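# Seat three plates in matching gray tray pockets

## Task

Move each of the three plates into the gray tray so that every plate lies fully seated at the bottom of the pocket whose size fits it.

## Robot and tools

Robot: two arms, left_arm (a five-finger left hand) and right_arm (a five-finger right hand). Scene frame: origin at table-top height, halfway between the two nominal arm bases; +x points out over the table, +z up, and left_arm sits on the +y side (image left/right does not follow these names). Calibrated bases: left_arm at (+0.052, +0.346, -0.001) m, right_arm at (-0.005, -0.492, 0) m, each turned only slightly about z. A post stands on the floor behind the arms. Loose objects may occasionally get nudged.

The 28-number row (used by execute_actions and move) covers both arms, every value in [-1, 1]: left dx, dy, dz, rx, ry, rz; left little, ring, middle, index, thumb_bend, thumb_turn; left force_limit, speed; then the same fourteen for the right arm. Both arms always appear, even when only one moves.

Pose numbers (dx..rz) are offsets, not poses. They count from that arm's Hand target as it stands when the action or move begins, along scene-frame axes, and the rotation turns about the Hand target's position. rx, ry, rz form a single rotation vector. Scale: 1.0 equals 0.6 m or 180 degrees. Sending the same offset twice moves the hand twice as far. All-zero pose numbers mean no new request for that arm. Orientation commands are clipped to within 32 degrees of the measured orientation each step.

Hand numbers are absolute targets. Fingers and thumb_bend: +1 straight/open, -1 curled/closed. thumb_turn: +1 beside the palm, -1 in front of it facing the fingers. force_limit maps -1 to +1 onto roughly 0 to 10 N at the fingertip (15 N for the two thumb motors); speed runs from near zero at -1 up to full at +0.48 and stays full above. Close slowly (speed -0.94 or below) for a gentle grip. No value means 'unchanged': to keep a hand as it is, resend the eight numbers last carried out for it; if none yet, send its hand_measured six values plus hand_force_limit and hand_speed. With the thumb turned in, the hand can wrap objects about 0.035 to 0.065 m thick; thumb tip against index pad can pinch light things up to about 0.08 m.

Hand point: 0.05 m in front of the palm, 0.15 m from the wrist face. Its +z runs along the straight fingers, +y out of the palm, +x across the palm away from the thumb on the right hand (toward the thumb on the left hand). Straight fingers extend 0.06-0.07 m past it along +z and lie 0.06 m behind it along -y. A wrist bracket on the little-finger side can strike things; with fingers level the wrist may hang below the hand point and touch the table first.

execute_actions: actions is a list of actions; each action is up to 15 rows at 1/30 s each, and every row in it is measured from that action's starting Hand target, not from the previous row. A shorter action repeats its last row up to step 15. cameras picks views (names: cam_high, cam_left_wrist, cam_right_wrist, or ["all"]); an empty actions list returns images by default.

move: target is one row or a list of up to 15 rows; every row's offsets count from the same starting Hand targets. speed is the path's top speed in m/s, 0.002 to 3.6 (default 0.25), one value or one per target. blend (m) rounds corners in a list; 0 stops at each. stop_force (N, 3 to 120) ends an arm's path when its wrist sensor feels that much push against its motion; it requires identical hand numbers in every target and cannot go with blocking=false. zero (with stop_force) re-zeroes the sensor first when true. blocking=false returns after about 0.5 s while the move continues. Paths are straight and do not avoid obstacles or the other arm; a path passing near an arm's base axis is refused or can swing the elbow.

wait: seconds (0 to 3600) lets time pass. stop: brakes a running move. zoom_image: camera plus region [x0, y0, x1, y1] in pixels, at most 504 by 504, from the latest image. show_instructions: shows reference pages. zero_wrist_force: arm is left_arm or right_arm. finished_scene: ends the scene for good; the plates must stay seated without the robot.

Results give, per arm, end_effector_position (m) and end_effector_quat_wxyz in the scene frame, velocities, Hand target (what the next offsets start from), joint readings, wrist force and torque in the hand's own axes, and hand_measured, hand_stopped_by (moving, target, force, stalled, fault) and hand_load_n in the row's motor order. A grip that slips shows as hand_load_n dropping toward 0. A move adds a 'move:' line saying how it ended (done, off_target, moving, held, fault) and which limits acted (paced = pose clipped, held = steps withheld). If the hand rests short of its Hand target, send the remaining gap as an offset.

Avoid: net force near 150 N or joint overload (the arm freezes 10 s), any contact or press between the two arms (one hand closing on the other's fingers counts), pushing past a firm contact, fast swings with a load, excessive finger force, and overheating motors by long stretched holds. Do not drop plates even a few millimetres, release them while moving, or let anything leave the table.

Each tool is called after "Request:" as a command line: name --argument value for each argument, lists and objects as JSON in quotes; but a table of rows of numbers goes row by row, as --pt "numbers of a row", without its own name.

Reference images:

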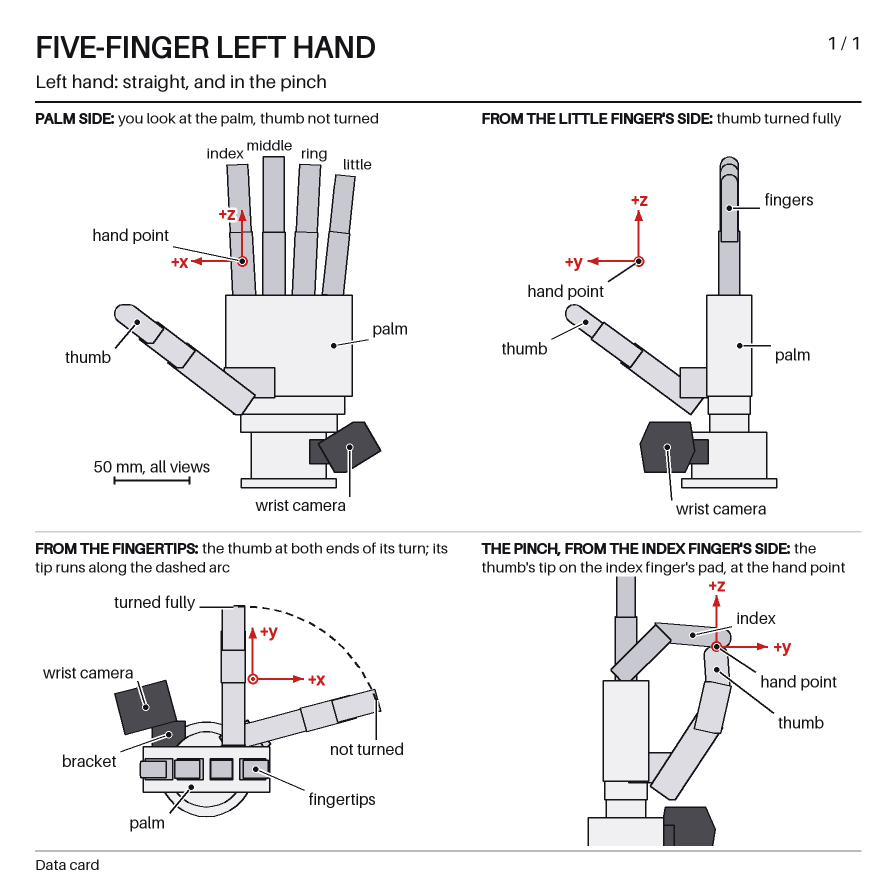

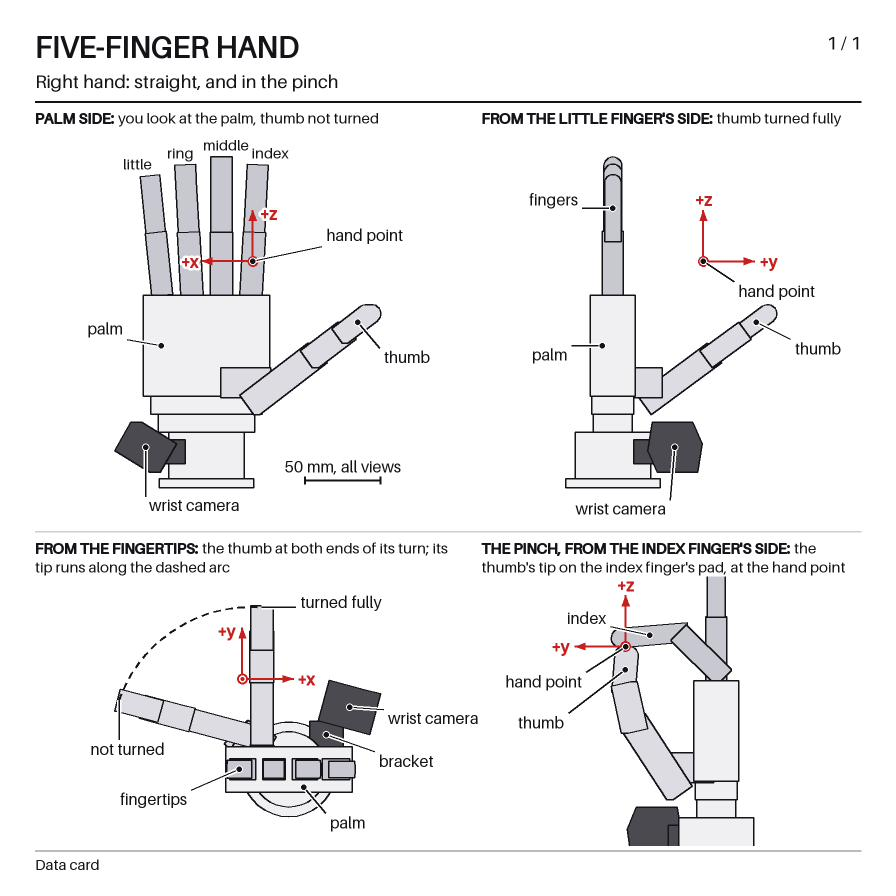

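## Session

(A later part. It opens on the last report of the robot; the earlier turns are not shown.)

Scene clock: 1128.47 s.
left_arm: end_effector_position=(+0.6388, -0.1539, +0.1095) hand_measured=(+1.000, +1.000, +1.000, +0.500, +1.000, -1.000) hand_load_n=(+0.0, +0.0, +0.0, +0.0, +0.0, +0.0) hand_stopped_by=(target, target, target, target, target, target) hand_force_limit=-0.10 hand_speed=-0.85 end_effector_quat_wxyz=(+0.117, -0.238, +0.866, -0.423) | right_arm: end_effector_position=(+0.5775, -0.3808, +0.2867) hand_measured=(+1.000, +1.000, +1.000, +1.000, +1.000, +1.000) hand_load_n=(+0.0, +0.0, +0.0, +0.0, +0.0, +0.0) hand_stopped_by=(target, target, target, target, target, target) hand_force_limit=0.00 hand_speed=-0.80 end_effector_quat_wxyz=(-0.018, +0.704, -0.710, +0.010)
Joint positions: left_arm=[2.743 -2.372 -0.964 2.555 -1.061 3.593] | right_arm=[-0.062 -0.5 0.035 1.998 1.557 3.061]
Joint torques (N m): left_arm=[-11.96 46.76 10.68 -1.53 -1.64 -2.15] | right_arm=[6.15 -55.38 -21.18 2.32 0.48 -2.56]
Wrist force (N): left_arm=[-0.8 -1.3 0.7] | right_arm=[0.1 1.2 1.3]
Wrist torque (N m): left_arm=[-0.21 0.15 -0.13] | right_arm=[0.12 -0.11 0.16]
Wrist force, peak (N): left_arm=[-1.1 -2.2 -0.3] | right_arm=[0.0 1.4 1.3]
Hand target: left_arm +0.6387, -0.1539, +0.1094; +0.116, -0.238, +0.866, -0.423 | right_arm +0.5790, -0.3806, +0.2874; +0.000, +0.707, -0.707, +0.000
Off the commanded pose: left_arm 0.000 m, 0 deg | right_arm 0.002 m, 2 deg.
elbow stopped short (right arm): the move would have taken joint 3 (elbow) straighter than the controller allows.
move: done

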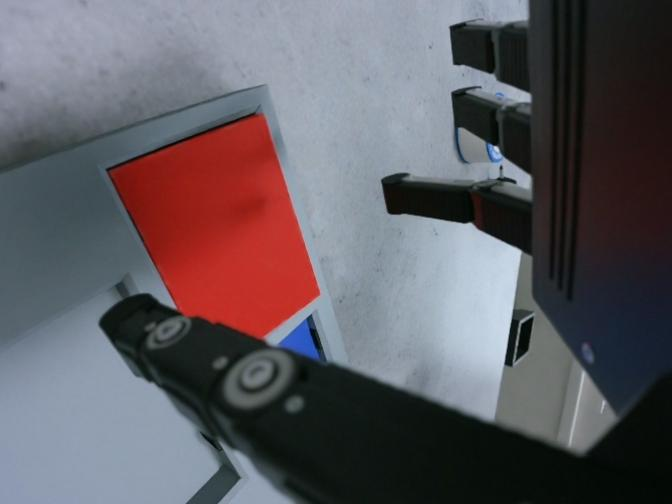

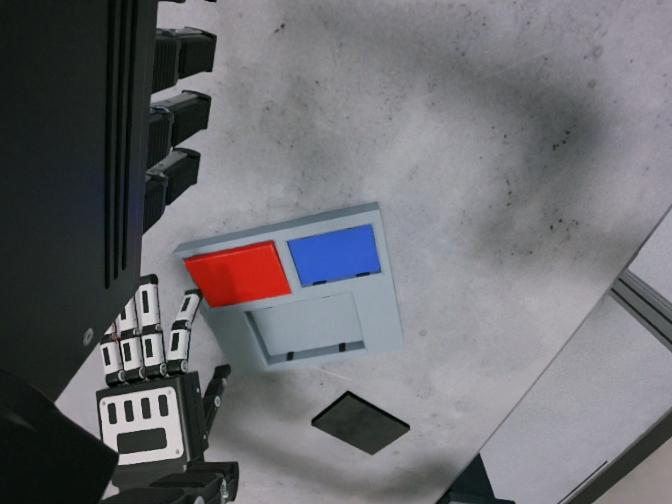

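Request:
move --pt "-0.0648 -0.0538 -0.02 0.0571 0.0343 0 -1 -1 -1 -1 1 1 0.5 0.0 0 0 0 0 0 0 1 1 1 1 1 1 0 -0.8" --pt "-0.0648 -0.0538 -0.115 0.0571 0.0343 0 -1 -1 -1 -1 1 1 0.5 0.0 0 0 0 0 0 0 1 1 1 1 1 1 0 -0.8" --speed '[0.12,0.06]' --cameras '["cam_left_wrist","cam_right_wrist"]'

Request:
zoom_image --camera "cam_right_wrist" --region '[140, 190, 400, 390]'

Scene clock: 1162.77 s.
left_arm: end_effector_position=(+0.5997, -0.1862, +0.0402) hand_measured=(-1.000, -1.000, -1.000, -1.000, +1.000, +1.000) hand_load_n=(+0.0, +0.0, +0.0, +0.0, +0.0, +0.0) hand_stopped_by=(target, target, target, target, target, target) hand_force_limit=0.50 hand_speed=0.00 end_effector_quat_wxyz=(+0.090, -0.249, +0.906, -0.330) | right_arm: end_effector_position=(+0.5775, -0.3808, +0.2867) hand_measured=(+1.000, +1.000, +1.000, +1.000, +1.000, +1.000) hand_load_n=(+0.0, +0.0, +0.0, +0.0, +0.0, +0.0) hand_stopped_by=(target, target, target, target, target, target) hand_force_limit=0.00 hand_speed=-0.80 end_effector_quat_wxyz=(-0.018, +0.704, -0.710, +0.010)
Joint positions: left_arm=[2.63 -2.526 -0.819 2.394 -1.224 3.585] | right_arm=[-0.062 -0.5 0.035 1.998 1.557 3.061]
Joint torques (N m): left_arm=[12.98 65.16 28.63 -2.86 -1.67 0.23] | right_arm=[6.41 -54.66 -20.33 2.34 0.57 -2.61]
Wrist force (N): left_arm=[-0.9 -0.7 -0.4] | right_arm=[0.2 1.2 1.3]
Wrist torque (N m): left_arm=[-0.08 0.16 -0.08] | right_arm=[0.14 -0.13 0.17]
Wrist force, peak (N): left_arm=[-1.6 -1.5 0.3] | right_arm=[0.3 1.3 1.6]
Hand target: left_arm +0.5998, -0.1862, +0.0404; +0.090, -0.249, +0.906, -0.330 | right_arm +0.5790, -0.3806, +0.2874; +0.000, +0.707, -0.707, +0.000
Off the commanded pose: left_arm 0.000 m, 0 deg | right_arm 0.002 m, 2 deg.
elbow stopped short (right arm): the move would have taken joint 3 (elbow) straighter than the controller allows.
move: done

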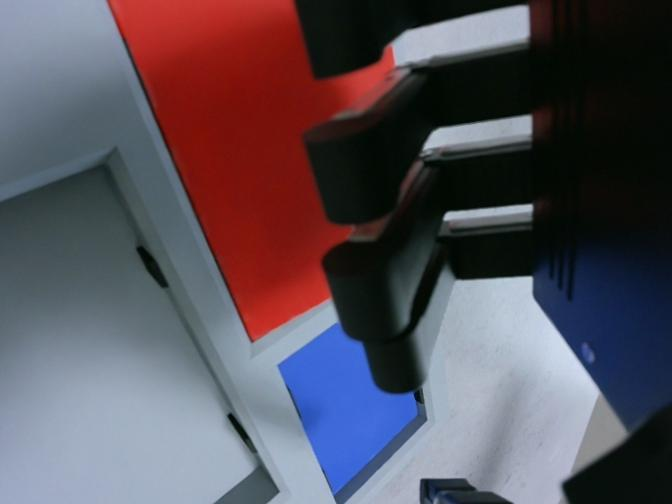

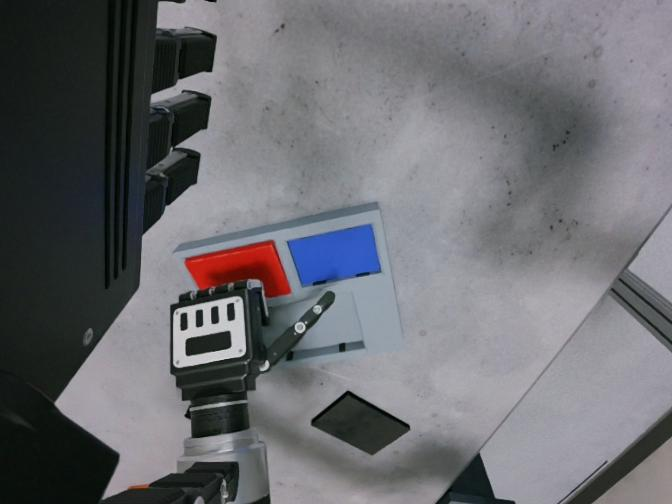

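Scaled by 1.938 from the camera's image (finer frame: 960x720).

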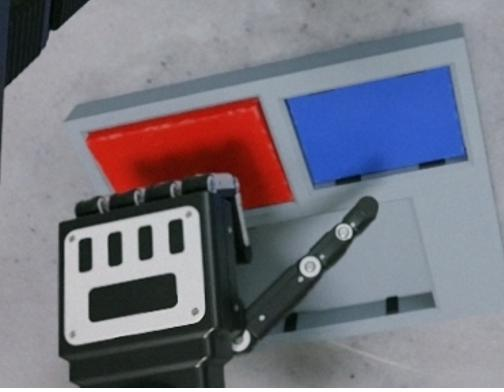

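Request:
move --target '[0,0,-0.022,0,0,0,-1,-1,-1,-1,1,1,0.5,0.0,0,0,0,0,0,0,1,1,1,1,1,1,0,-0.8]' --speed 0.03 --stop_force 5

Request:
move --target '[0,0,-0.06,0,0,0,-1,-1,-1,-1,1,1,0.5,0.0,0,0,0,0,0,0,1,1,1,1,1,1,0,-0.8]' --speed 0.005 --stop_force 8 --cameras '["cam_right_wrist"]'

Request:
zoom_image --camera "cam_right_wrist" --region '[140, 190, 400, 390]'

Scene clock: 1170.20 s.
left_arm: end_effector_position=(+0.5998, -0.1862, +0.0272) hand_measured=(-1.000, -1.000, -1.000, -1.000, +1.000, +1.000) hand_load_n=(+0.0, +0.0, +0.0, +0.0, +0.0, +0.0) hand_stopped_by=(target, target, target, target, target, target) hand_force_limit=0.50 hand_speed=0.00 end_effector_quat_wxyz=(+0.090, -0.249, +0.906, -0.330) | right_arm: end_effector_position=(+0.5775, -0.3808, +0.2867) hand_measured=(+1.000, +1.000, +1.000, +1.000, +1.000, +1.000) hand_load_n=(+0.0, +0.0, +0.0, +0.0, +0.0, +0.0) hand_stopped_by=(target, target, target, target, target, target) hand_force_limit=0.00 hand_speed=-0.80 end_effector_quat_wxyz=(-0.018, +0.704, -0.710, +0.010)
Joint positions: left_arm=[2.63 -2.534 -0.836 2.42 -1.224 3.585] | right_arm=[-0.062 -0.5 0.035 1.998 1.557 3.061]
Joint torques (N m): left_arm=[11.64 66.44 28.06 -2.62 0.39 -1.15] | right_arm=[5.69 -54.79 -20.03 2.36 0.45 -2.46]
Wrist force (N): left_arm=[-1.1 -1.0 -0.4] | right_arm=[0.1 1.3 1.4]
Wrist torque (N m): left_arm=[-0.11 0.21 -0.07] | right_arm=[0.13 -0.12 0.16]
Wrist force, peak (N): left_arm=[-1.0 -1.4 -0.9] | right_arm=[0.1 1.4 1.5]
Hand target: left_arm +0.5998, -0.1862, +0.0272; +0.090, -0.249, +0.906, -0.330 | right_arm +0.5790, -0.3806, +0.2874; +0.000, +0.707, -0.707, +0.000
Off the commanded pose: left_arm 0.000 m, 0 deg | right_arm 0.002 m, 2 deg.
elbow stopped short (right arm): the move would have taken joint 3 (elbow) straighter than the controller allows.
move: done

Scene clock: 1177.37 s.
left_arm: end_effector_position=(+0.5998, -0.1862, -0.0024) hand_measured=(-1.000, -1.000, -1.000, -1.000, +1.000, +1.000) hand_load_n=(+0.0, -0.5, +0.0, -0.5, +0.0, +0.0) hand_stopped_by=(target, target, target, target, target, target) hand_force_limit=0.50 hand_speed=0.00 end_effector_quat_wxyz=(+0.090, -0.249, +0.906, -0.331) | right_arm: end_effector_position=(+0.5775, -0.3808, +0.2867) hand_measured=(+1.000, +1.000, +1.000, +1.000, +1.000, +1.000) hand_load_n=(+0.0, +0.0, +0.0, +0.0, +0.0, +0.0) hand_stopped_by=(target, target, target, target, target, target) hand_force_limit=0.00 hand_speed=-0.80 end_effector_quat_wxyz=(-0.018, +0.704, -0.710, +0.010)
Joint positions: left_arm=[2.63 -2.558 -0.869 2.476 -1.224 3.585] | right_arm=[-0.062 -0.5 0.035 1.998 1.557 3.061]
Joint torques (N m): left_arm=[9.58 60.73 23.58 -2.96 1.16 0.36] | right_arm=[5.89 -54.47 -20.19 2.48 0.45 -2.49]
Wrist force (N): left_arm=[-0.9 -8.2 -5.3] | right_arm=[0.1 1.1 1.4]
Wrist torque (N m): left_arm=[-0.20 0.04 0.16] | right_arm=[0.11 -0.11 0.15]
Wrist force, peak (N): left_arm=[-1.5 -12.4 -7.6] | right_arm=[0.0 1.4 1.5]
Hand target: left_arm +0.5998, -0.1862, -0.0024; +0.090, -0.249, +0.906, -0.331 (not the last commanded pose) | right_arm +0.5790, -0.3806, +0.2874; +0.000, +0.707, -0.707, +0.000
Off the commanded pose: left_arm 0.006 m, 0 deg | right_arm 0.002 m, 2 deg.
elbow stopped short (right arm): the move would have taken joint 3 (elbow) straighter than the controller allows.
move: contact (left_arm)

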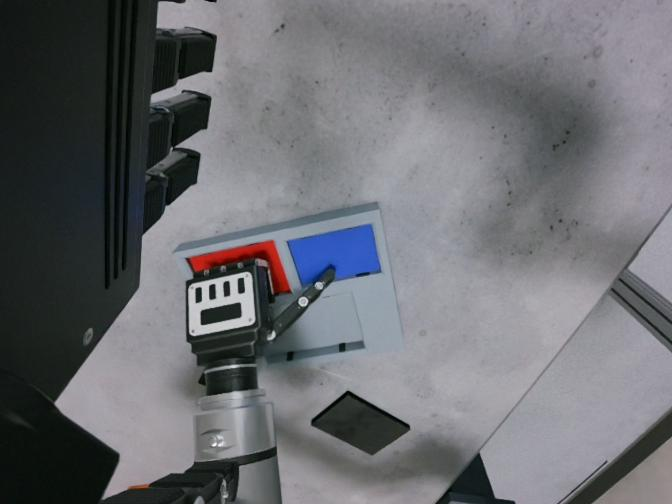

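Scaled by 1.938 from the camera's image (finer frame: 960x720).

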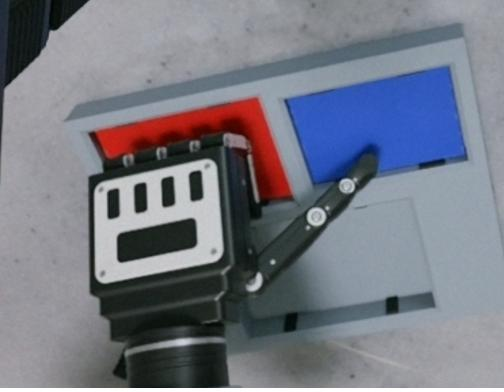

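Request:
move --target '[0,0,-0.015,0,0,0,-1,-1,-1,-1,1,1,0.5,0.0,0,0,0,0,0,0,1,1,1,1,1,1,0,-0.8]' --speed 0.003 --stop_force 20 --zero false

Request:
move --target '[0,0,0.1,0,0,0,-1,-1,-1,-1,1,1,0.5,0.0,0,0,0,0,0,0,1,1,1,1,1,1,0,-0.8]' --speed 0.06 --cameras '["cam_right_wrist", "cam_left_wrist"]'

Request:
zoom_image --camera "cam_right_wrist" --region '[160, 190, 320, 330]'

Scene clock: 1185.83 s.
left_arm: end_effector_position=(+0.5999, -0.1863, -0.0028) hand_measured=(-1.000, -1.000, -1.000, -1.000, +1.000, +1.000) hand_load_n=(+0.0, -2.0, +0.0, -1.5, +0.0, +0.0) hand_stopped_by=(target, target, target, target, target, target) hand_force_limit=0.50 hand_speed=0.00 end_effector_quat_wxyz=(+0.091, -0.249, +0.906, -0.331) | right_arm: end_effector_position=(+0.5775, -0.3808, +0.2867) hand_measured=(+1.000, +1.000, +1.000, +1.000, +1.000, +1.000) hand_load_n=(+0.0, +0.0, +0.0, +0.0, +0.0, +0.0) hand_stopped_by=(target, target, target, target, target, target) hand_force_limit=0.00 hand_speed=-0.80 end_effector_quat_wxyz=(-0.018, +0.704, -0.710, +0.010)
Joint positions: left_arm=[2.63 -2.558 -0.869 2.477 -1.224 3.585] | right_arm=[-0.062 -0.5 0.035 1.998 1.557 3.061]
Joint torques (N m): left_arm=[10.75 52.54 20.58 -2.29 -2.29 0.53] | right_arm=[6.25 -54.71 -19.01 2.56 0.36 -2.44]
Wrist force (N): left_arm=[1.4 -12.9 -16.9] | right_arm=[0.0 1.1 1.5]
Wrist torque (N m): left_arm=[0.00 -0.36 0.35] | right_arm=[0.10 -0.10 0.14]
Wrist force, peak (N): left_arm=[1.4 -16.5 -19.5] | right_arm=[0.0 1.3 1.6]
Hand target: left_arm +0.5999, -0.1863, -0.0027; +0.091, -0.249, +0.906, -0.331 (not the last commanded pose) | right_arm +0.5790, -0.3806, +0.2874; +0.000, +0.707, -0.707, +0.000
Off the commanded pose: left_arm 0.009 m, 0 deg | right_arm 0.002 m, 2 deg.
elbow stopped short (right arm): the move would have taken joint 3 (elbow) straighter than the controller allows.
move: contact (left_arm)

Scene clock: 1187.13 s.
left_arm: end_effector_position=(+0.6000, -0.1863, +0.0574) hand_measured=(-1.000, -1.000, -1.000, -1.000, +1.000, +1.000) hand_load_n=(+0.0, +0.0, +0.0, +0.0, -0.5, -0.5) hand_stopped_by=(target, target, target, target, target, target) hand_force_limit=0.50 hand_speed=0.00 end_effector_quat_wxyz=(+0.091, -0.249, +0.906, -0.331) end_effector_velocity=(+0.000, +0.000, -0.002) end_effector_angular_velocity=(+0.000, +0.000, +0.000) | right_arm: end_effector_position=(+0.5775, -0.3808, +0.2867) hand_measured=(+1.000, +1.000, +1.000, +1.000, +1.000, +1.000) hand_load_n=(+0.0, +0.0, +0.0, +0.0, +0.0, +0.0) hand_stopped_by=(target, target, target, target, target, target) hand_force_limit=0.00 hand_speed=-0.80 end_effector_quat_wxyz=(-0.018, +0.704, -0.710, +0.010)
Joint positions: left_arm=[2.63 -2.515 -0.794 2.36 -1.224 3.585] | right_arm=[-0.062 -0.5 0.035 1.998 1.557 3.061]
Joint velocities: left_arm=[0 -0.001 -0.003 0.005 0 0] | right_arm=[within noise]
Joint torques (N m): left_arm=[9.18 44.89 11.66 0.21 2.42 -0.89] | right_arm=[6.63 -54.58 -19.84 2.44 0.42 -2.38]
Wrist force (N): left_arm=[-1.0 -0.8 0.2] | right_arm=[0.0 1.2 1.3]
Wrist torque (N m): left_arm=[-0.12 0.20 -0.10] | right_arm=[0.12 -0.10 0.16]
Wrist force, peak (N): left_arm=[1.0 -12.9 -17.0] | right_arm=[0.1 1.1 1.6]
Hand target: left_arm +0.5999, -0.1863, +0.0573; +0.091, -0.249, +0.906, -0.331 | right_arm +0.5790, -0.3806, +0.2874; +0.000, +0.707, -0.707, +0.000
Off the commanded pose: left_arm 0.000 m, 0 deg | right_arm 0.002 m, 2 deg.
elbow stopped short (right arm): the move would have taken joint 3 (elbow) straighter than the controller allows.
move: done
Images, in order (width x height): cam_left_wrist 672x504, cam_right_wrist 672x504.

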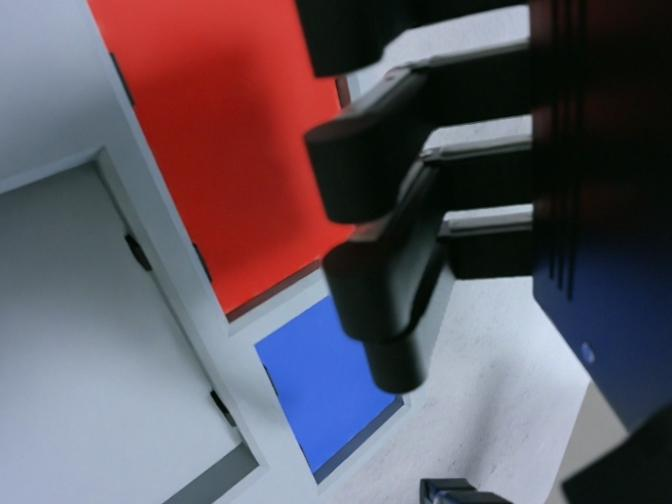

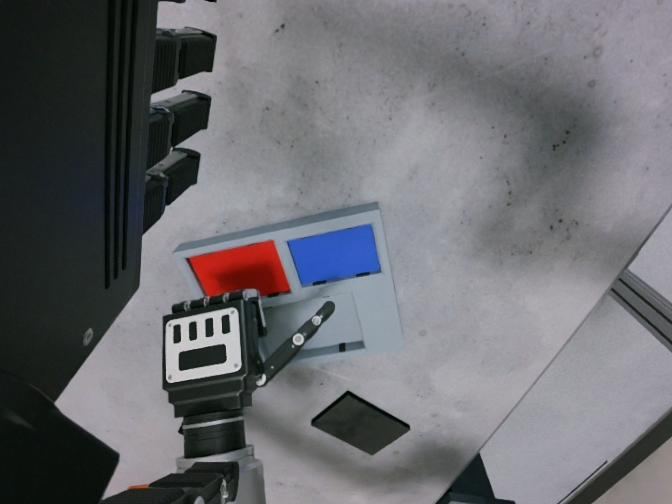

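Scaled by 3.150 from the camera's image (finer frame: 960x720).

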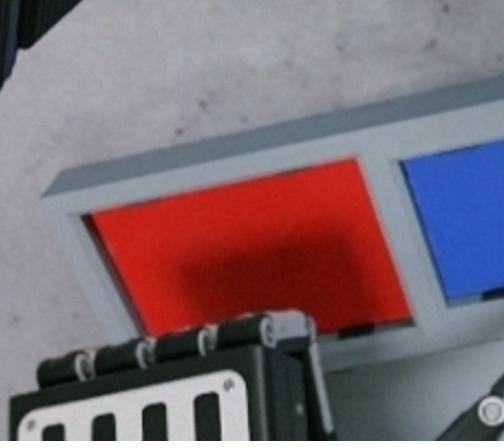

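Request:
move --target '[0.0,0.05,0.2,0,0,0,1,1,1,0.9,1,-1,-0.2,0.0,0,0,0,0,0,0,1,1,1,1,1,1,0,-0.8]' --speed 0.15 --cameras '["cam_high","cam_right_wrist"]'

Request:
zoom_image --camera "cam_high" --region '[210, 120, 430, 330]'

Request:
zoom_image --camera "cam_right_wrist" --region '[160, 180, 430, 470]'

Scene clock: 1217.50 s.
left_arm: end_effector_position=(+0.6000, -0.1562, +0.1772) hand_measured=(+1.000, +1.000, +1.000, +0.900, +1.000, -1.000) hand_load_n=(+0.0, +0.0, +0.0, +0.0, -0.5, +0.0) hand_stopped_by=(target, target, target, target, target, target) hand_force_limit=-0.20 hand_speed=0.00 end_effector_quat_wxyz=(+0.091, -0.249, +0.906, -0.331) | right_arm: end_effector_position=(+0.5775, -0.3808, +0.2867) hand_measured=(+1.000, +1.000, +1.000, +1.000, +1.000, +1.000) hand_load_n=(+0.0, +0.0, +0.0, +0.0, +0.0, +0.0) hand_stopped_by=(target, target, target, target, target, target) hand_force_limit=0.00 hand_speed=-0.80 end_effector_quat_wxyz=(-0.018, +0.704, -0.710, +0.010)
Joint positions: left_arm=[2.673 -2.428 -0.651 2.116 -1.2 3.621] | right_arm=[-0.062 -0.5 0.035 1.998 1.557 3.061]
Joint torques (N m): left_arm=[-12.77 48.35 21.26 -2.73 -1.8 -2.25] | right_arm=[5.85 -54.31 -18.83 2.53 0.37 -2.43]
Wrist force (N): left_arm=[-1.4 -0.9 0.3] | right_arm=[-0.1 1.2 1.3]
Wrist torque (N m): left_arm=[-0.19 0.22 -0.17] | right_arm=[0.13 -0.08 0.14]
Wrist force, peak (N): left_arm=[-1.4 -1.9 -1.1] | right_arm=[-0.1 1.5 1.3]
Hand target: left_arm +0.5999, -0.1563, +0.1773; +0.091, -0.249, +0.906, -0.331 | right_arm +0.5790, -0.3806, +0.2874; +0.000, +0.707, -0.707, +0.000
Off the commanded pose: left_arm 0.000 m, 0 deg | right_arm 0.002 m, 2 deg.
elbow stopped short (right arm): the move would have taken joint 3 (elbow) straighter than the controller allows.
move: done

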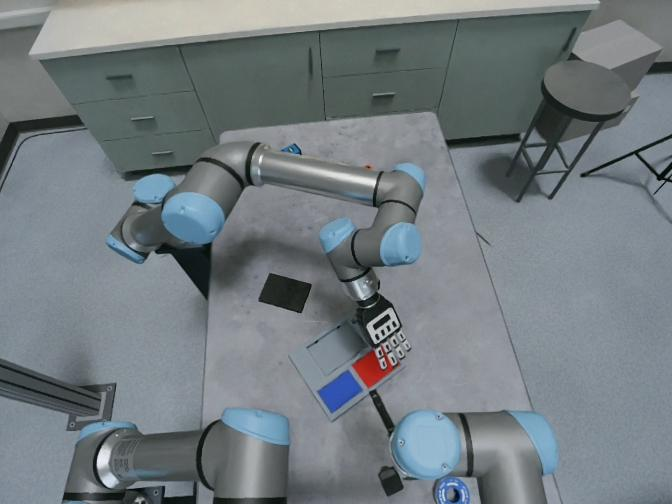

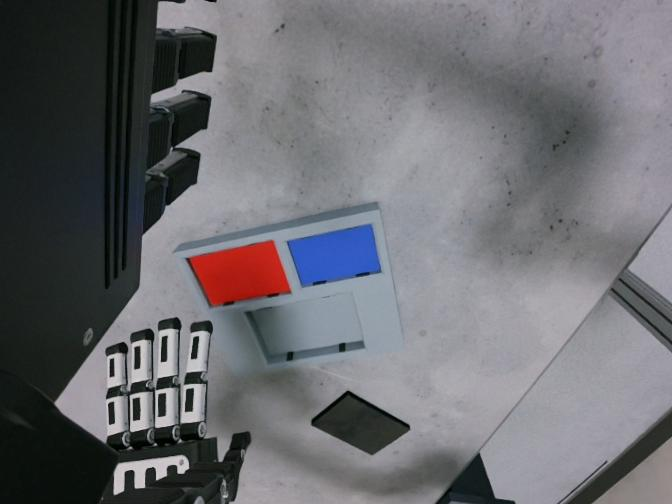

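Scaled by 2.291 from the camera's image (finer frame: 960x720).

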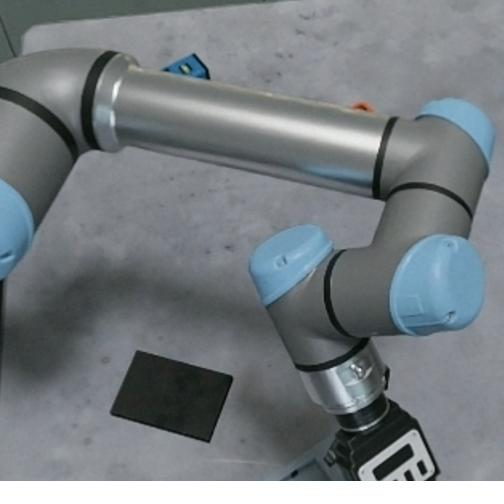

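Scaled by 1.738 from the camera's image (finer frame: 960x720).

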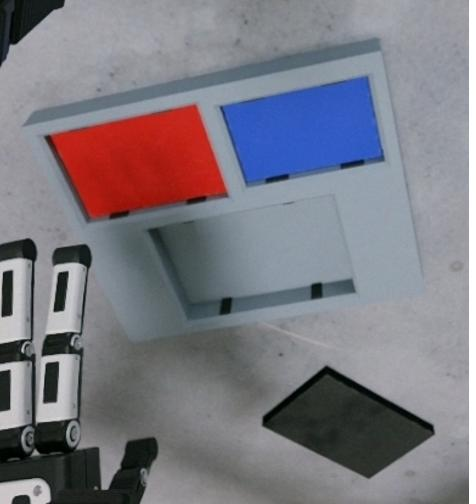

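Request:
zoom_image --camera "cam_right_wrist" --region '[300, 380, 420, 465]'

Scaled by 4.200 from the camera's image (finer frame: 960x720).

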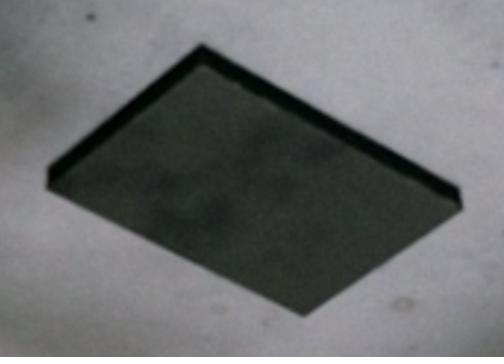

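Request:
move --pt "-0.3458 0.3818 0.0 -0.0595 -0.0038 -0.3001 1 1 1 0.9 1 -1 -0.2 0.0 0 0 0 0 0 0 1 1 1 1 1 1 0 -0.8" --pt "-0.3458 0.3818 -0.1122 -0.0595 -0.0038 -0.3001 1 1 1 0.9 1 -1 -0.2 0.0 0 0 0 0 0 0 1 1 1 1 1 1 0 -0.8" --speed 0.15 --blend '[0.03,0]' --cameras '["cam_high","cam_left_wrist"]'

Request:
zoom_image --camera "cam_left_wrist" --region '[0, 0, 420, 400]'

Request:
zoom_image --camera "cam_high" --region '[210, 110, 430, 330]'

Scene clock: 1253.00 s.
left_arm: end_effector_position=(+0.3924, +0.0728, +0.1100) hand_measured=(+1.000, +1.000, +1.000, +0.900, +1.000, -1.000) hand_load_n=(+0.0, +0.0, +0.0, +0.0, +0.0, +0.0) hand_stopped_by=(target, target, target, target, target, target) hand_force_limit=-0.20 hand_speed=0.00 end_effector_quat_wxyz=(-0.087, +0.184, +0.886, -0.417) | right_arm: end_effector_position=(+0.5775, -0.3808, +0.2867) hand_measured=(+1.000, +1.000, +1.000, +1.000, +1.000, +1.000) hand_load_n=(+0.0, +0.0, +0.5, +0.0, +0.0, +0.0) hand_stopped_by=(target, target, target, target, target, target) hand_force_limit=0.00 hand_speed=-0.80 end_effector_quat_wxyz=(-0.018, +0.704, -0.710, +0.010)
Joint positions: left_arm=[3.085 -2.12 -1.712 1.835 -0.775 5.278] | right_arm=[-0.062 -0.5 0.035 1.998 1.557 3.061]
Joint torques (N m): left_arm=[-11.84 33.53 18.86 -1.22 3.5 -1.57] | right_arm=[6.38 -54.94 -18.59 2.64 0.39 -2.49]
Wrist force (N): left_arm=[-0.6 -1.4 0.8] | right_arm=[0.0 1.2 1.3]
Wrist torque (N m): left_arm=[-0.28 0.02 -0.12] | right_arm=[0.12 -0.10 0.15]
Wrist force, peak (N): left_arm=[-1.4 -1.9 0.6] | right_arm=[0.3 1.4 1.6]
Hand target: left_arm +0.3924, +0.0728, +0.1099; -0.087, +0.184, +0.886, -0.417 | right_arm +0.5790, -0.3806, +0.2874; +0.000, +0.707, -0.707, +0.000
Off the commanded pose: left_arm 0.000 m, 0 deg | right_arm 0.002 m, 2 deg.
elbow stopped short (right arm): the move would have taken joint 3 (elbow) straighter than the controller allows.
move: done

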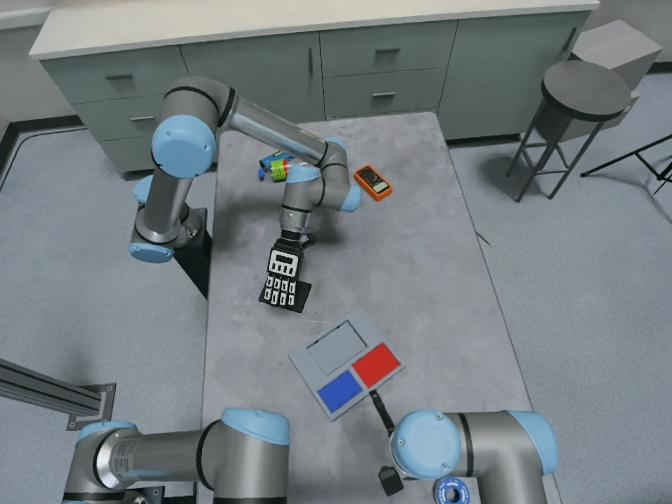

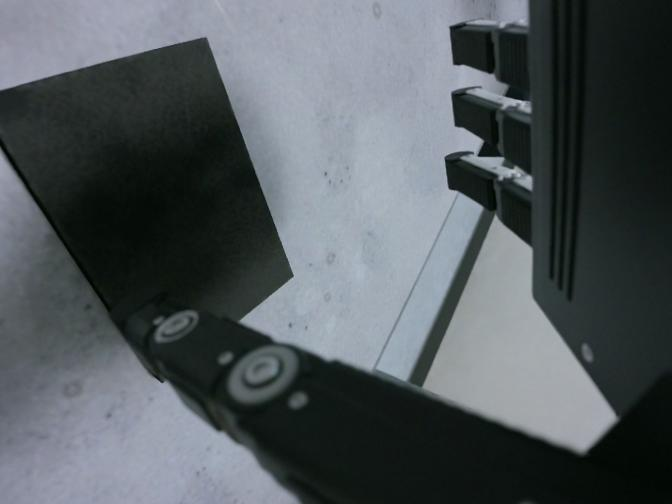

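Scaled by 1.200 from the camera's image (finer frame: 960x720).

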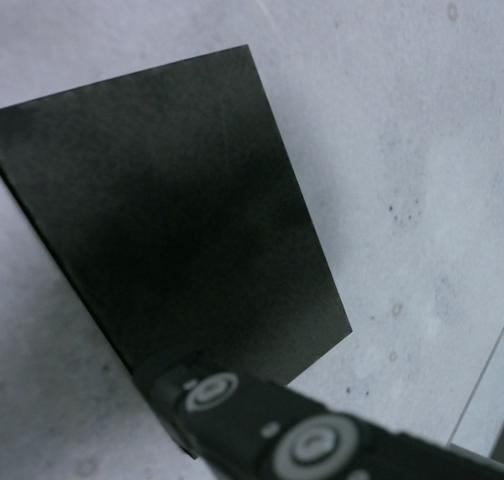

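Scaled by 2.291 from the camera's image (finer frame: 960x720).

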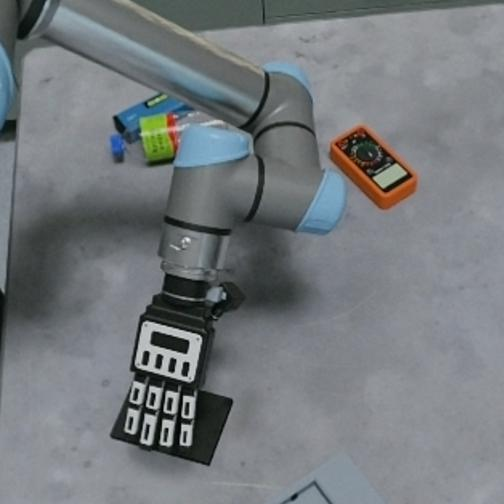

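Request:
move --target '[0,0,-0.1332,0,0,0,1,1,1,0.9,1,-1,-0.2,0.0,0,0,0,0,0,0,1,1,1,1,1,1,0,-0.8]' --speed 0.1 --cameras '["cam_left_wrist"]'

Request:
move --target '[0,0,-0.06,0,0,0,1,1,1,0.9,1,-1,-0.2,0.0,0,0,0,0,0,0,1,1,1,1,1,1,0,-0.8]' --speed 0.005 --stop_force 3 --cameras '["cam_left_wrist"]'

Scene clock: 1268.00 s.
left_arm: end_effector_position=(+0.3924, +0.0728, +0.0300) hand_measured=(+1.000, +1.000, +1.000, +0.900, +1.000, -1.000) hand_load_n=(+0.0, +0.0, +0.0, +0.0, +0.0, +0.0) hand_stopped_by=(target, target, target, target, target, target) hand_force_limit=-0.20 hand_speed=0.00 end_effector_quat_wxyz=(-0.087, +0.184, +0.886, -0.417) | right_arm: end_effector_position=(+0.5775, -0.3808, +0.2867) hand_measured=(+1.000, +1.000, +1.000, +1.000, +1.000, +1.000) hand_load_n=(+0.0, +0.0, +0.0, +0.0, +0.0, +0.0) hand_stopped_by=(target, target, target, target, target, target) hand_force_limit=0.00 hand_speed=-0.80 end_effector_quat_wxyz=(-0.018, +0.704, -0.710, +0.010)
Joint positions: left_arm=[3.085 -2.253 -1.748 2.003 -0.775 5.278] | right_arm=[-0.062 -0.5 0.035 1.998 1.557 3.061]
Joint torques (N m): left_arm=[6.52 39.94 20.59 -1.98 0.45 -2.18] | right_arm=[5.46 -53.23 -19.01 2.71 0.24 -2.3]
Wrist force (N): left_arm=[-0.6 -1.0 0.9] | right_arm=[0.2 1.2 1.3]
Wrist torque (N m): left_arm=[-0.22 0.11 -0.10] | right_arm=[0.13 -0.13 0.16]
Wrist force, peak (N): left_arm=[-0.6 -2.3 0.2] | right_arm=[0.0 1.3 1.6]
Hand target: left_arm +0.3924, +0.0728, +0.0300; -0.087, +0.184, +0.886, -0.417 | right_arm +0.5790, -0.3806, +0.2874; +0.000, +0.707, -0.707, +0.000
Off the commanded pose: left_arm 0.000 m, 0 deg | right_arm 0.002 m, 2 deg.
elbow stopped short (right arm): the move would have taken joint 3 (elbow) straighter than the controller allows.
move: done

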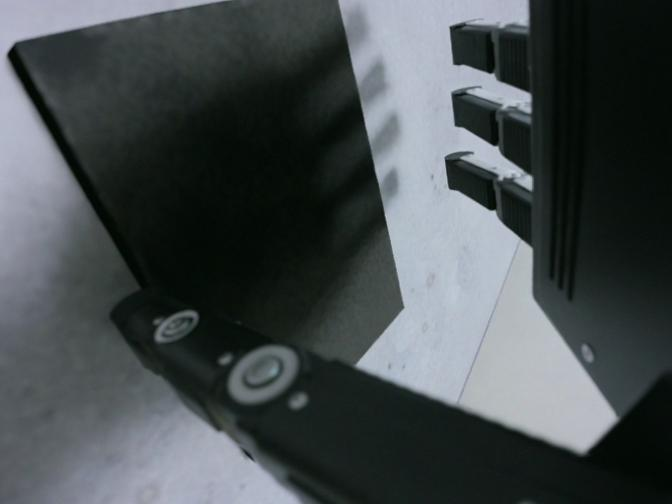

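Scene clock: 1271.70 s.
left_arm: end_effector_position=(+0.3924, +0.0728, +0.0163) hand_measured=(+1.000, +1.000, +1.000, +0.900, +1.000, -1.000) hand_load_n=(+0.0, -0.5, +0.0, -0.5, +0.0, +0.0) hand_stopped_by=(target, target, target, target, target, target) hand_force_limit=-0.20 hand_speed=0.00 end_effector_quat_wxyz=(-0.087, +0.184, +0.886, -0.417) | right_arm: end_effector_position=(+0.5775, -0.3808, +0.2867) hand_measured=(+1.000, +1.000, +1.000, +1.000, +1.000, +1.000) hand_load_n=(+0.0, +0.0, +0.0, +0.0, +0.0, +0.0) hand_stopped_by=(target, target, target, target, target, target) hand_force_limit=0.00 hand_speed=-0.80 end_effector_quat_wxyz=(-0.018, +0.704, -0.710, +0.010)
Joint positions: left_arm=[3.085 -2.279 -1.75 2.031 -0.775 5.278] | right_arm=[-0.062 -0.5 0.035 1.998 1.557 3.061]
Joint torques (N m): left_arm=[1.32 48.87 6.68 -3.83 0.47 -1.68] | right_arm=[5.59 -54.57 -19.2 2.66 0.22 -2.39]
Wrist force (N): left_arm=[-0.3 -3.8 -0.7] | right_arm=[0.0 1.4 1.2]
Wrist torque (N m): left_arm=[-0.49 0.05 -0.07] | right_arm=[0.17 -0.11 0.16]
Wrist force, peak (N): left_arm=[0.3 -7.0 -3.5] | right_arm=[-0.1 1.4 1.5]
Hand target: left_arm +0.3924, +0.0728, +0.0163; -0.087, +0.184, +0.886, -0.417 (not the last commanded pose) | right_arm +0.5790, -0.3806, +0.2874; +0.000, +0.707, -0.707, +0.000
Off the commanded pose: left_arm 0.022 m, 0 deg | right_arm 0.002 m, 2 deg.
elbow stopped short (right arm): the move would have taken joint 3 (elbow) straighter than the controller allows.
move: contact (left_arm)

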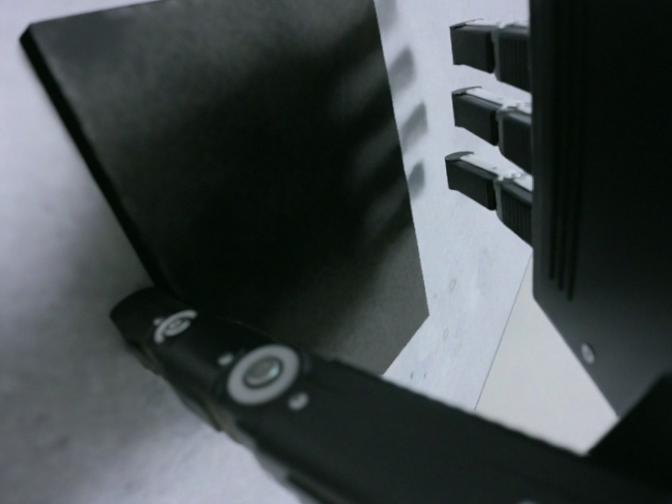

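Request:
move --target '[0,0,0.0037,0,0,0,1,1,1,0.9,1,-1,-0.2,0.0,0,0,0,0,0,0,1,1,1,1,1,1,0,-0.8]' --speed 0.02

Request:
move --target '[-0.0023,-0.0053,0,0,0,0,1,1,1,0.9,1,-1,-0.2,0.0,0,0,0,0,0,0,1,1,1,1,1,1,0,-0.8]' --speed 0.01 --cameras '["cam_left_wrist"]'

Request:
move --target '[0,0,0,0,0,0,1,1,1,0.1,1,-1,0.0,-0.9,0,0,0,0,0,0,1,1,1,1,1,1,0,-0.8]' --cameras '["cam_left_wrist"]'

Scene clock: 1281.80 s.
left_arm: end_effector_position=(+0.3925, +0.0728, +0.0186) hand_measured=(+1.000, +1.000, +1.000, +0.900, +1.000, -1.000) hand_load_n=(+0.0, +0.0, -0.5, +0.0, +0.0, +0.0) hand_stopped_by=(target, target, target, target, target, target) hand_force_limit=-0.20 hand_speed=0.00 end_effector_quat_wxyz=(-0.087, +0.184, +0.886, -0.417) | right_arm: end_effector_position=(+0.5775, -0.3808, +0.2867) hand_measured=(+1.000, +1.000, +1.000, +1.000, +1.000, +1.000) hand_load_n=(+0.0, +0.0, +0.0, +0.0, +0.0, +0.0) hand_stopped_by=(target, target, target, target, target, target) hand_force_limit=0.00 hand_speed=-0.80 end_effector_quat_wxyz=(-0.018, +0.704, -0.710, +0.010)
Joint positions: left_arm=[3.085 -2.274 -1.749 2.026 -0.775 5.278] | right_arm=[-0.062 -0.5 0.035 1.998 1.557 3.061]
Joint torques (N m): left_arm=[-1.05 29.22 18.15 -1.16 -0.46 -0.09] | right_arm=[5.29 -53.9 -18.84 2.81 0.29 -2.53]
Wrist force (N): left_arm=[-0.6 -1.1 0.9] | right_arm=[0.0 1.3 1.4]
Wrist torque (N m): left_arm=[-0.25 0.11 -0.11] | right_arm=[0.14 -0.11 0.16]
Wrist force, peak (N): left_arm=[-0.2 -3.9 -1.1] | right_arm=[0.0 1.3 1.7]
Hand target: left_arm +0.3924, +0.0728, +0.0185; -0.087, +0.184, +0.886, -0.417 | right_arm +0.5790, -0.3806, +0.2874; +0.000, +0.707, -0.707, +0.000
Off the commanded pose: left_arm 0.000 m, 0 deg | right_arm 0.002 m, 2 deg.
elbow stopped short (right arm): the move would have taken joint 3 (elbow) straighter than the controller allows.
move: done

Scene clock: 1282.37 s.
left_arm: end_effector_position=(+0.3910, +0.0695, +0.0185) hand_measured=(+1.000, +1.000, +1.000, +0.900, +1.000, -1.000) hand_load_n=(+0.0, +0.0, +0.0, +0.0, +0.5, -0.5) hand_stopped_by=(target, target, target, target, target, target) hand_force_limit=-0.20 hand_speed=0.00 end_effector_quat_wxyz=(-0.087, +0.184, +0.886, -0.417) | right_arm: end_effector_position=(+0.5775, -0.3808, +0.2867) hand_measured=(+1.000, +1.000, +1.000, +1.000, +1.000, +1.000) hand_load_n=(+0.0, +0.0, +0.0, +0.0, +0.0, +0.0) hand_stopped_by=(target, target, target, target, target, target) hand_force_limit=0.00 hand_speed=-0.80 end_effector_quat_wxyz=(-0.018, +0.704, -0.710, +0.010)
Joint positions: left_arm=[3.077 -2.273 -1.749 2.032 -0.772 5.268] | right_arm=[-0.062 -0.5 0.035 1.998 1.557 3.061]
Joint torques (N m): left_arm=[3.13 49.49 19.39 -2.86 2.83 0.52] | right_arm=[5.37 -54.18 -18.98 2.69 0.24 -2.37]
Wrist force (N): left_arm=[-0.6 -1.1 0.9] | right_arm=[-0.1 1.1 1.3]
Wrist torque (N m): left_arm=[-0.29 0.11 -0.10] | right_arm=[0.12 -0.09 0.15]
Wrist force, peak (N): left_arm=[-1.0 -1.1 1.0] | right_arm=[-0.1 1.2 1.6]
Hand target: left_arm +0.3911, +0.0696, +0.0185; -0.087, +0.184, +0.886, -0.417 | right_arm +0.5790, -0.3806, +0.2874; +0.000, +0.707, -0.707, +0.000
Off the commanded pose: left_arm 0.000 m, 0 deg | right_arm 0.002 m, 2 deg.
elbow stopped short (right arm): the move would have taken joint 3 (elbow) straighter than the controller allows.
move: done

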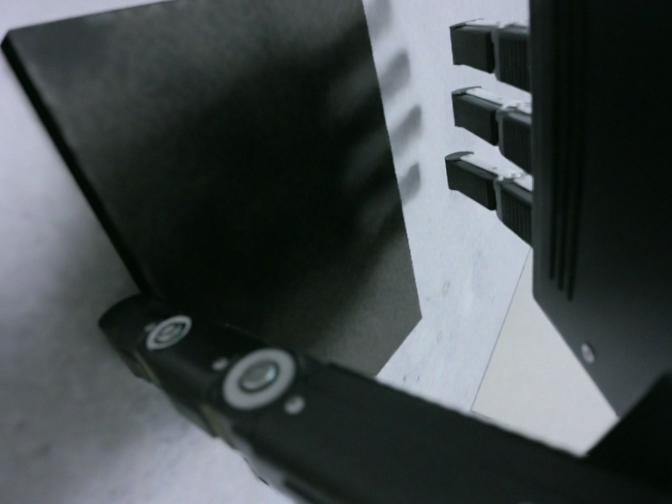

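Scene clock: 1284.10 s.
left_arm: end_effector_position=(+0.3910, +0.0696, +0.0185) hand_measured=(+1.000, +1.000, +1.000, +0.492, +1.000, -1.000) hand_load_n=(+0.0, +0.0, +0.0, +6.0, +1.0, -1.0) hand_stopped_by=(target, target, target, force, target, target) hand_force_limit=0.00 hand_speed=-0.90 end_effector_quat_wxyz=(-0.087, +0.184, +0.886, -0.417) | right_arm: end_effector_position=(+0.5775, -0.3808, +0.2867) hand_measured=(+1.000, +1.000, +1.000, +1.000, +1.000, +1.000) hand_load_n=(+0.0, +0.0, +0.0, +0.0, +0.0, +0.0) hand_stopped_by=(target, target, target, target, target, target) hand_force_limit=0.00 hand_speed=-0.80 end_effector_quat_wxyz=(-0.018, +0.704, -0.710, +0.010)
Joint positions: left_arm=[3.077 -2.273 -1.749 2.032 -0.772 5.269] | right_arm=[-0.062 -0.5 0.035 1.998 1.557 3.061]
Joint torques (N m): left_arm=[12.38 49.67 18.8 -3.54 -1.19 2.61] | right_arm=[6.19 -54.21 -19.12 2.78 0.35 -2.3]
Wrist force (N): left_arm=[-0.7 -3.3 -0.3] | right_arm=[-0.1 1.2 1.3]
Wrist torque (N m): left_arm=[-0.30 0.09 -0.09] | right_arm=[0.13 -0.08 0.14]
Wrist force, peak (N): left_arm=[-0.6 -3.5 0.2] | right_arm=[0.0 1.3 1.6]
Hand target: left_arm +0.3911, +0.0696, +0.0185; -0.087, +0.184, +0.886, -0.417 | right_arm +0.5790, -0.3806, +0.2874; +0.000, +0.707, -0.707, +0.000
Off the commanded pose: left_arm 0.000 m, 0 deg | right_arm 0.002 m, 2 deg.
elbow stopped short (right arm): the move would have taken joint 3 (elbow) straighter than the controller allows.
move: done

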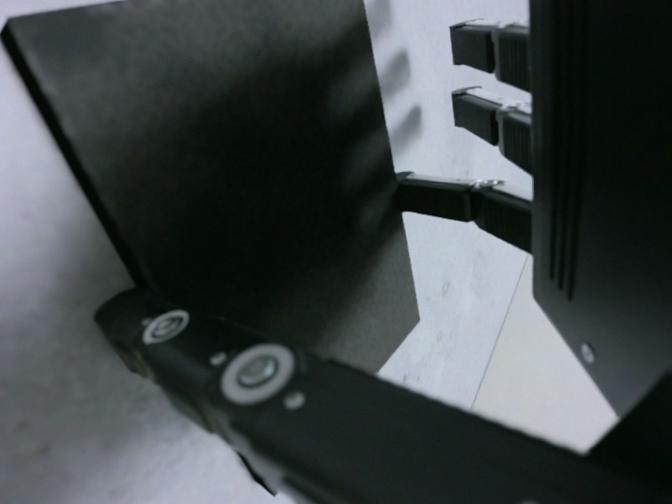

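Request:
move --target '[0,0,0,0,0,0,1,1,1,0.8,1,-1,0.0,-0.8,0,0,0,0,0,0,1,1,1,1,1,1,0,-0.8]'

Request:
move --target '[0,0,0.0032,-0.0036,0.0016,0,1,1,1,0.8,1,-1,0.0,-0.8,0,0,0,0,0,0,1,1,1,1,1,1,0,-0.8]' --speed 0.02

Request:
move --target '[0,0,0,0,0,0,1,1,1,0.1,1,-1,0.05,-0.9,0,0,0,0,0,0,1,1,1,1,1,1,0,-0.8]' --cameras '["cam_left_wrist"]'

Scene clock: 1298.20 s.
left_arm: end_effector_position=(+0.3911, +0.0696, +0.0185) hand_measured=(+1.000, +1.000, +1.000, +0.800, +1.000, -1.000) hand_load_n=(+0.0, -0.5, +0.0, +0.0, +0.0, +0.0) hand_stopped_by=(target, target, target, target, target, target) hand_force_limit=0.00 hand_speed=-0.80 end_effector_quat_wxyz=(-0.087, +0.184, +0.886, -0.417) | right_arm: end_effector_position=(+0.5775, -0.3808, +0.2867) hand_measured=(+1.000, +1.000, +1.000, +1.000, +1.000, +1.000) hand_load_n=(+0.0, +0.0, +0.0, +0.0, +0.0, +0.0) hand_stopped_by=(target, target, target, target, target, target) hand_force_limit=0.00 hand_speed=-0.80 end_effector_quat_wxyz=(-0.018, +0.704, -0.710, +0.010)
Joint positions: left_arm=[3.077 -2.273 -1.749 2.032 -0.772 5.269] | right_arm=[-0.062 -0.5 0.035 1.998 1.557 3.061]
Joint torques (N m): left_arm=[12.35 39.99 15.68 -1.51 -0.94 2.43] | right_arm=[5.57 -53.91 -19.05 2.91 0.23 -2.43]
Wrist force (N): left_arm=[-0.3 -1.0 1.0] | right_arm=[-0.1 1.3 1.1]
Wrist torque (N m): left_arm=[-0.27 0.06 -0.10] | right_arm=[0.16 -0.08 0.16]
Wrist force, peak (N): left_arm=[-0.8 -3.5 -0.5] | right_arm=[0.1 1.4 1.5]
Hand target: left_arm +0.3911, +0.0696, +0.0185; -0.087, +0.184, +0.886, -0.417 | right_arm +0.5790, -0.3806, +0.2874; +0.000, +0.707, -0.707, +0.000
Off the commanded pose: left_arm 0.000 m, 0 deg | right_arm 0.002 m, 2 deg.
elbow stopped short (right arm): the move would have taken joint 3 (elbow) straighter than the controller allows.
move: done

Scene clock: 1298.77 s.
left_arm: end_effector_position=(+0.3911, +0.0696, +0.0205) hand_measured=(+1.000, +1.000, +1.000, +0.800, +1.000, -1.000) hand_load_n=(+0.0, +0.0, +0.0, +0.0, +0.0, +0.0) hand_stopped_by=(target, target, target, target, target, target) hand_force_limit=0.00 hand_speed=-0.80 end_effector_quat_wxyz=(-0.088, +0.183, +0.883, -0.423) | right_arm: end_effector_position=(+0.5775, -0.3808, +0.2867) hand_measured=(+1.000, +1.000, +1.000, +1.000, +1.000, +1.000) hand_load_n=(+0.5, +0.0, +0.0, +0.0, +0.0, +0.0) hand_stopped_by=(target, target, target, target, target, target) hand_force_limit=0.00 hand_speed=-0.80 end_effector_quat_wxyz=(-0.018, +0.704, -0.710, +0.010)
Joint positions: left_arm=[3.083 -2.275 -1.751 2.021 -0.763 5.283] | right_arm=[-0.062 -0.5 0.035 1.998 1.557 3.061]
Joint torques (N m): left_arm=[-2.32 32.88 4.5 -1.16 0 -1.88] | right_arm=[5.82 -53.89 -18.46 2.87 0.35 -2.4]
Wrist force (N): left_arm=[-0.4 -0.7 0.9] | right_arm=[0.1 1.1 1.2]
Wrist torque (N m): left_arm=[-0.24 0.08 -0.19] | right_arm=[0.11 -0.11 0.16]
Wrist force, peak (N): left_arm=[-0.7 -1.5 0.9] | right_arm=[0.0 1.3 1.6]
Hand target: left_arm +0.3911, +0.0696, +0.0204; -0.088, +0.183, +0.883, -0.423 | right_arm +0.5790, -0.3806, +0.2874; +0.000, +0.707, -0.707, +0.000
Off the commanded pose: left_arm 0.000 m, 0 deg | right_arm 0.002 m, 2 deg.
elbow stopped short (right arm): the move would have taken joint 3 (elbow) straighter than the controller allows.
move: done

Scene clock: 1300.17 s.
left_arm: end_effector_position=(+0.3910, +0.0696, +0.0204) hand_measured=(+1.000, +1.000, +1.000, +0.486, +1.000, -1.000) hand_load_n=(+0.0, +0.0, +0.0, +5.5, +0.5, -1.0) hand_stopped_by=(target, target, target, force, target, target) hand_force_limit=0.05 hand_speed=-0.90 end_effector_quat_wxyz=(-0.088, +0.183, +0.883, -0.423) | right_arm: end_effector_position=(+0.5775, -0.3808, +0.2867) hand_measured=(+1.000, +1.000, +1.000, +1.000, +1.000, +1.000) hand_load_n=(+0.0, +0.0, +0.0, +0.0, -0.5, +0.0) hand_stopped_by=(target, target, target, target, target, target) hand_force_limit=0.00 hand_speed=-0.80 end_effector_quat_wxyz=(-0.018, +0.704, -0.710, +0.010)
Joint positions: left_arm=[3.083 -2.275 -1.751 2.021 -0.764 5.283] | right_arm=[-0.062 -0.5 0.035 1.998 1.557 3.061]
Joint torques (N m): left_arm=[-11.58 49.37 16.33 -1.23 -1.15 -1.98] | right_arm=[5.41 -54.13 -19.01 2.93 0.23 -2.38]
Wrist force (N): left_arm=[-0.8 -3.5 -0.1] | right_arm=[0.1 1.2 1.3]
Wrist torque (N m): left_arm=[-0.30 0.10 -0.14] | right_arm=[0.13 -0.11 0.15]
Wrist force, peak (N): left_arm=[0.1 -3.8 0.3] | right_arm=[0.0 1.3 1.6]
Hand target: left_arm +0.3911, +0.0696, +0.0204; -0.088, +0.183, +0.883, -0.423 | right_arm +0.5790, -0.3806, +0.2874; +0.000, +0.707, -0.707, +0.000
Off the commanded pose: left_arm 0.000 m, 0 deg | right_arm 0.002 m, 2 deg.
elbow stopped short (right arm): the move would have taken joint 3 (elbow) straighter than the controller allows.
move: done

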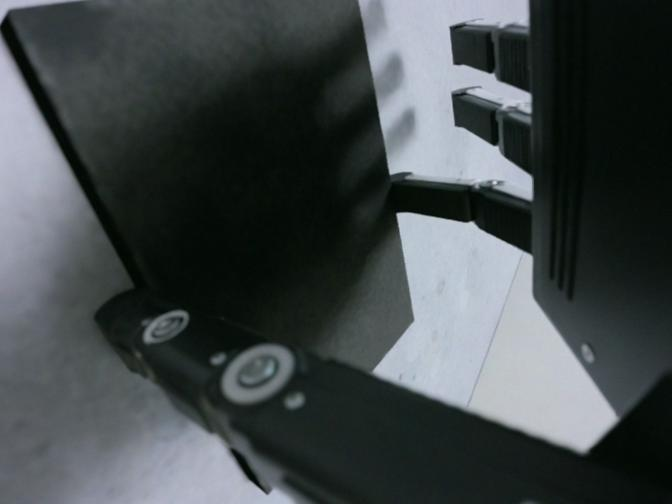

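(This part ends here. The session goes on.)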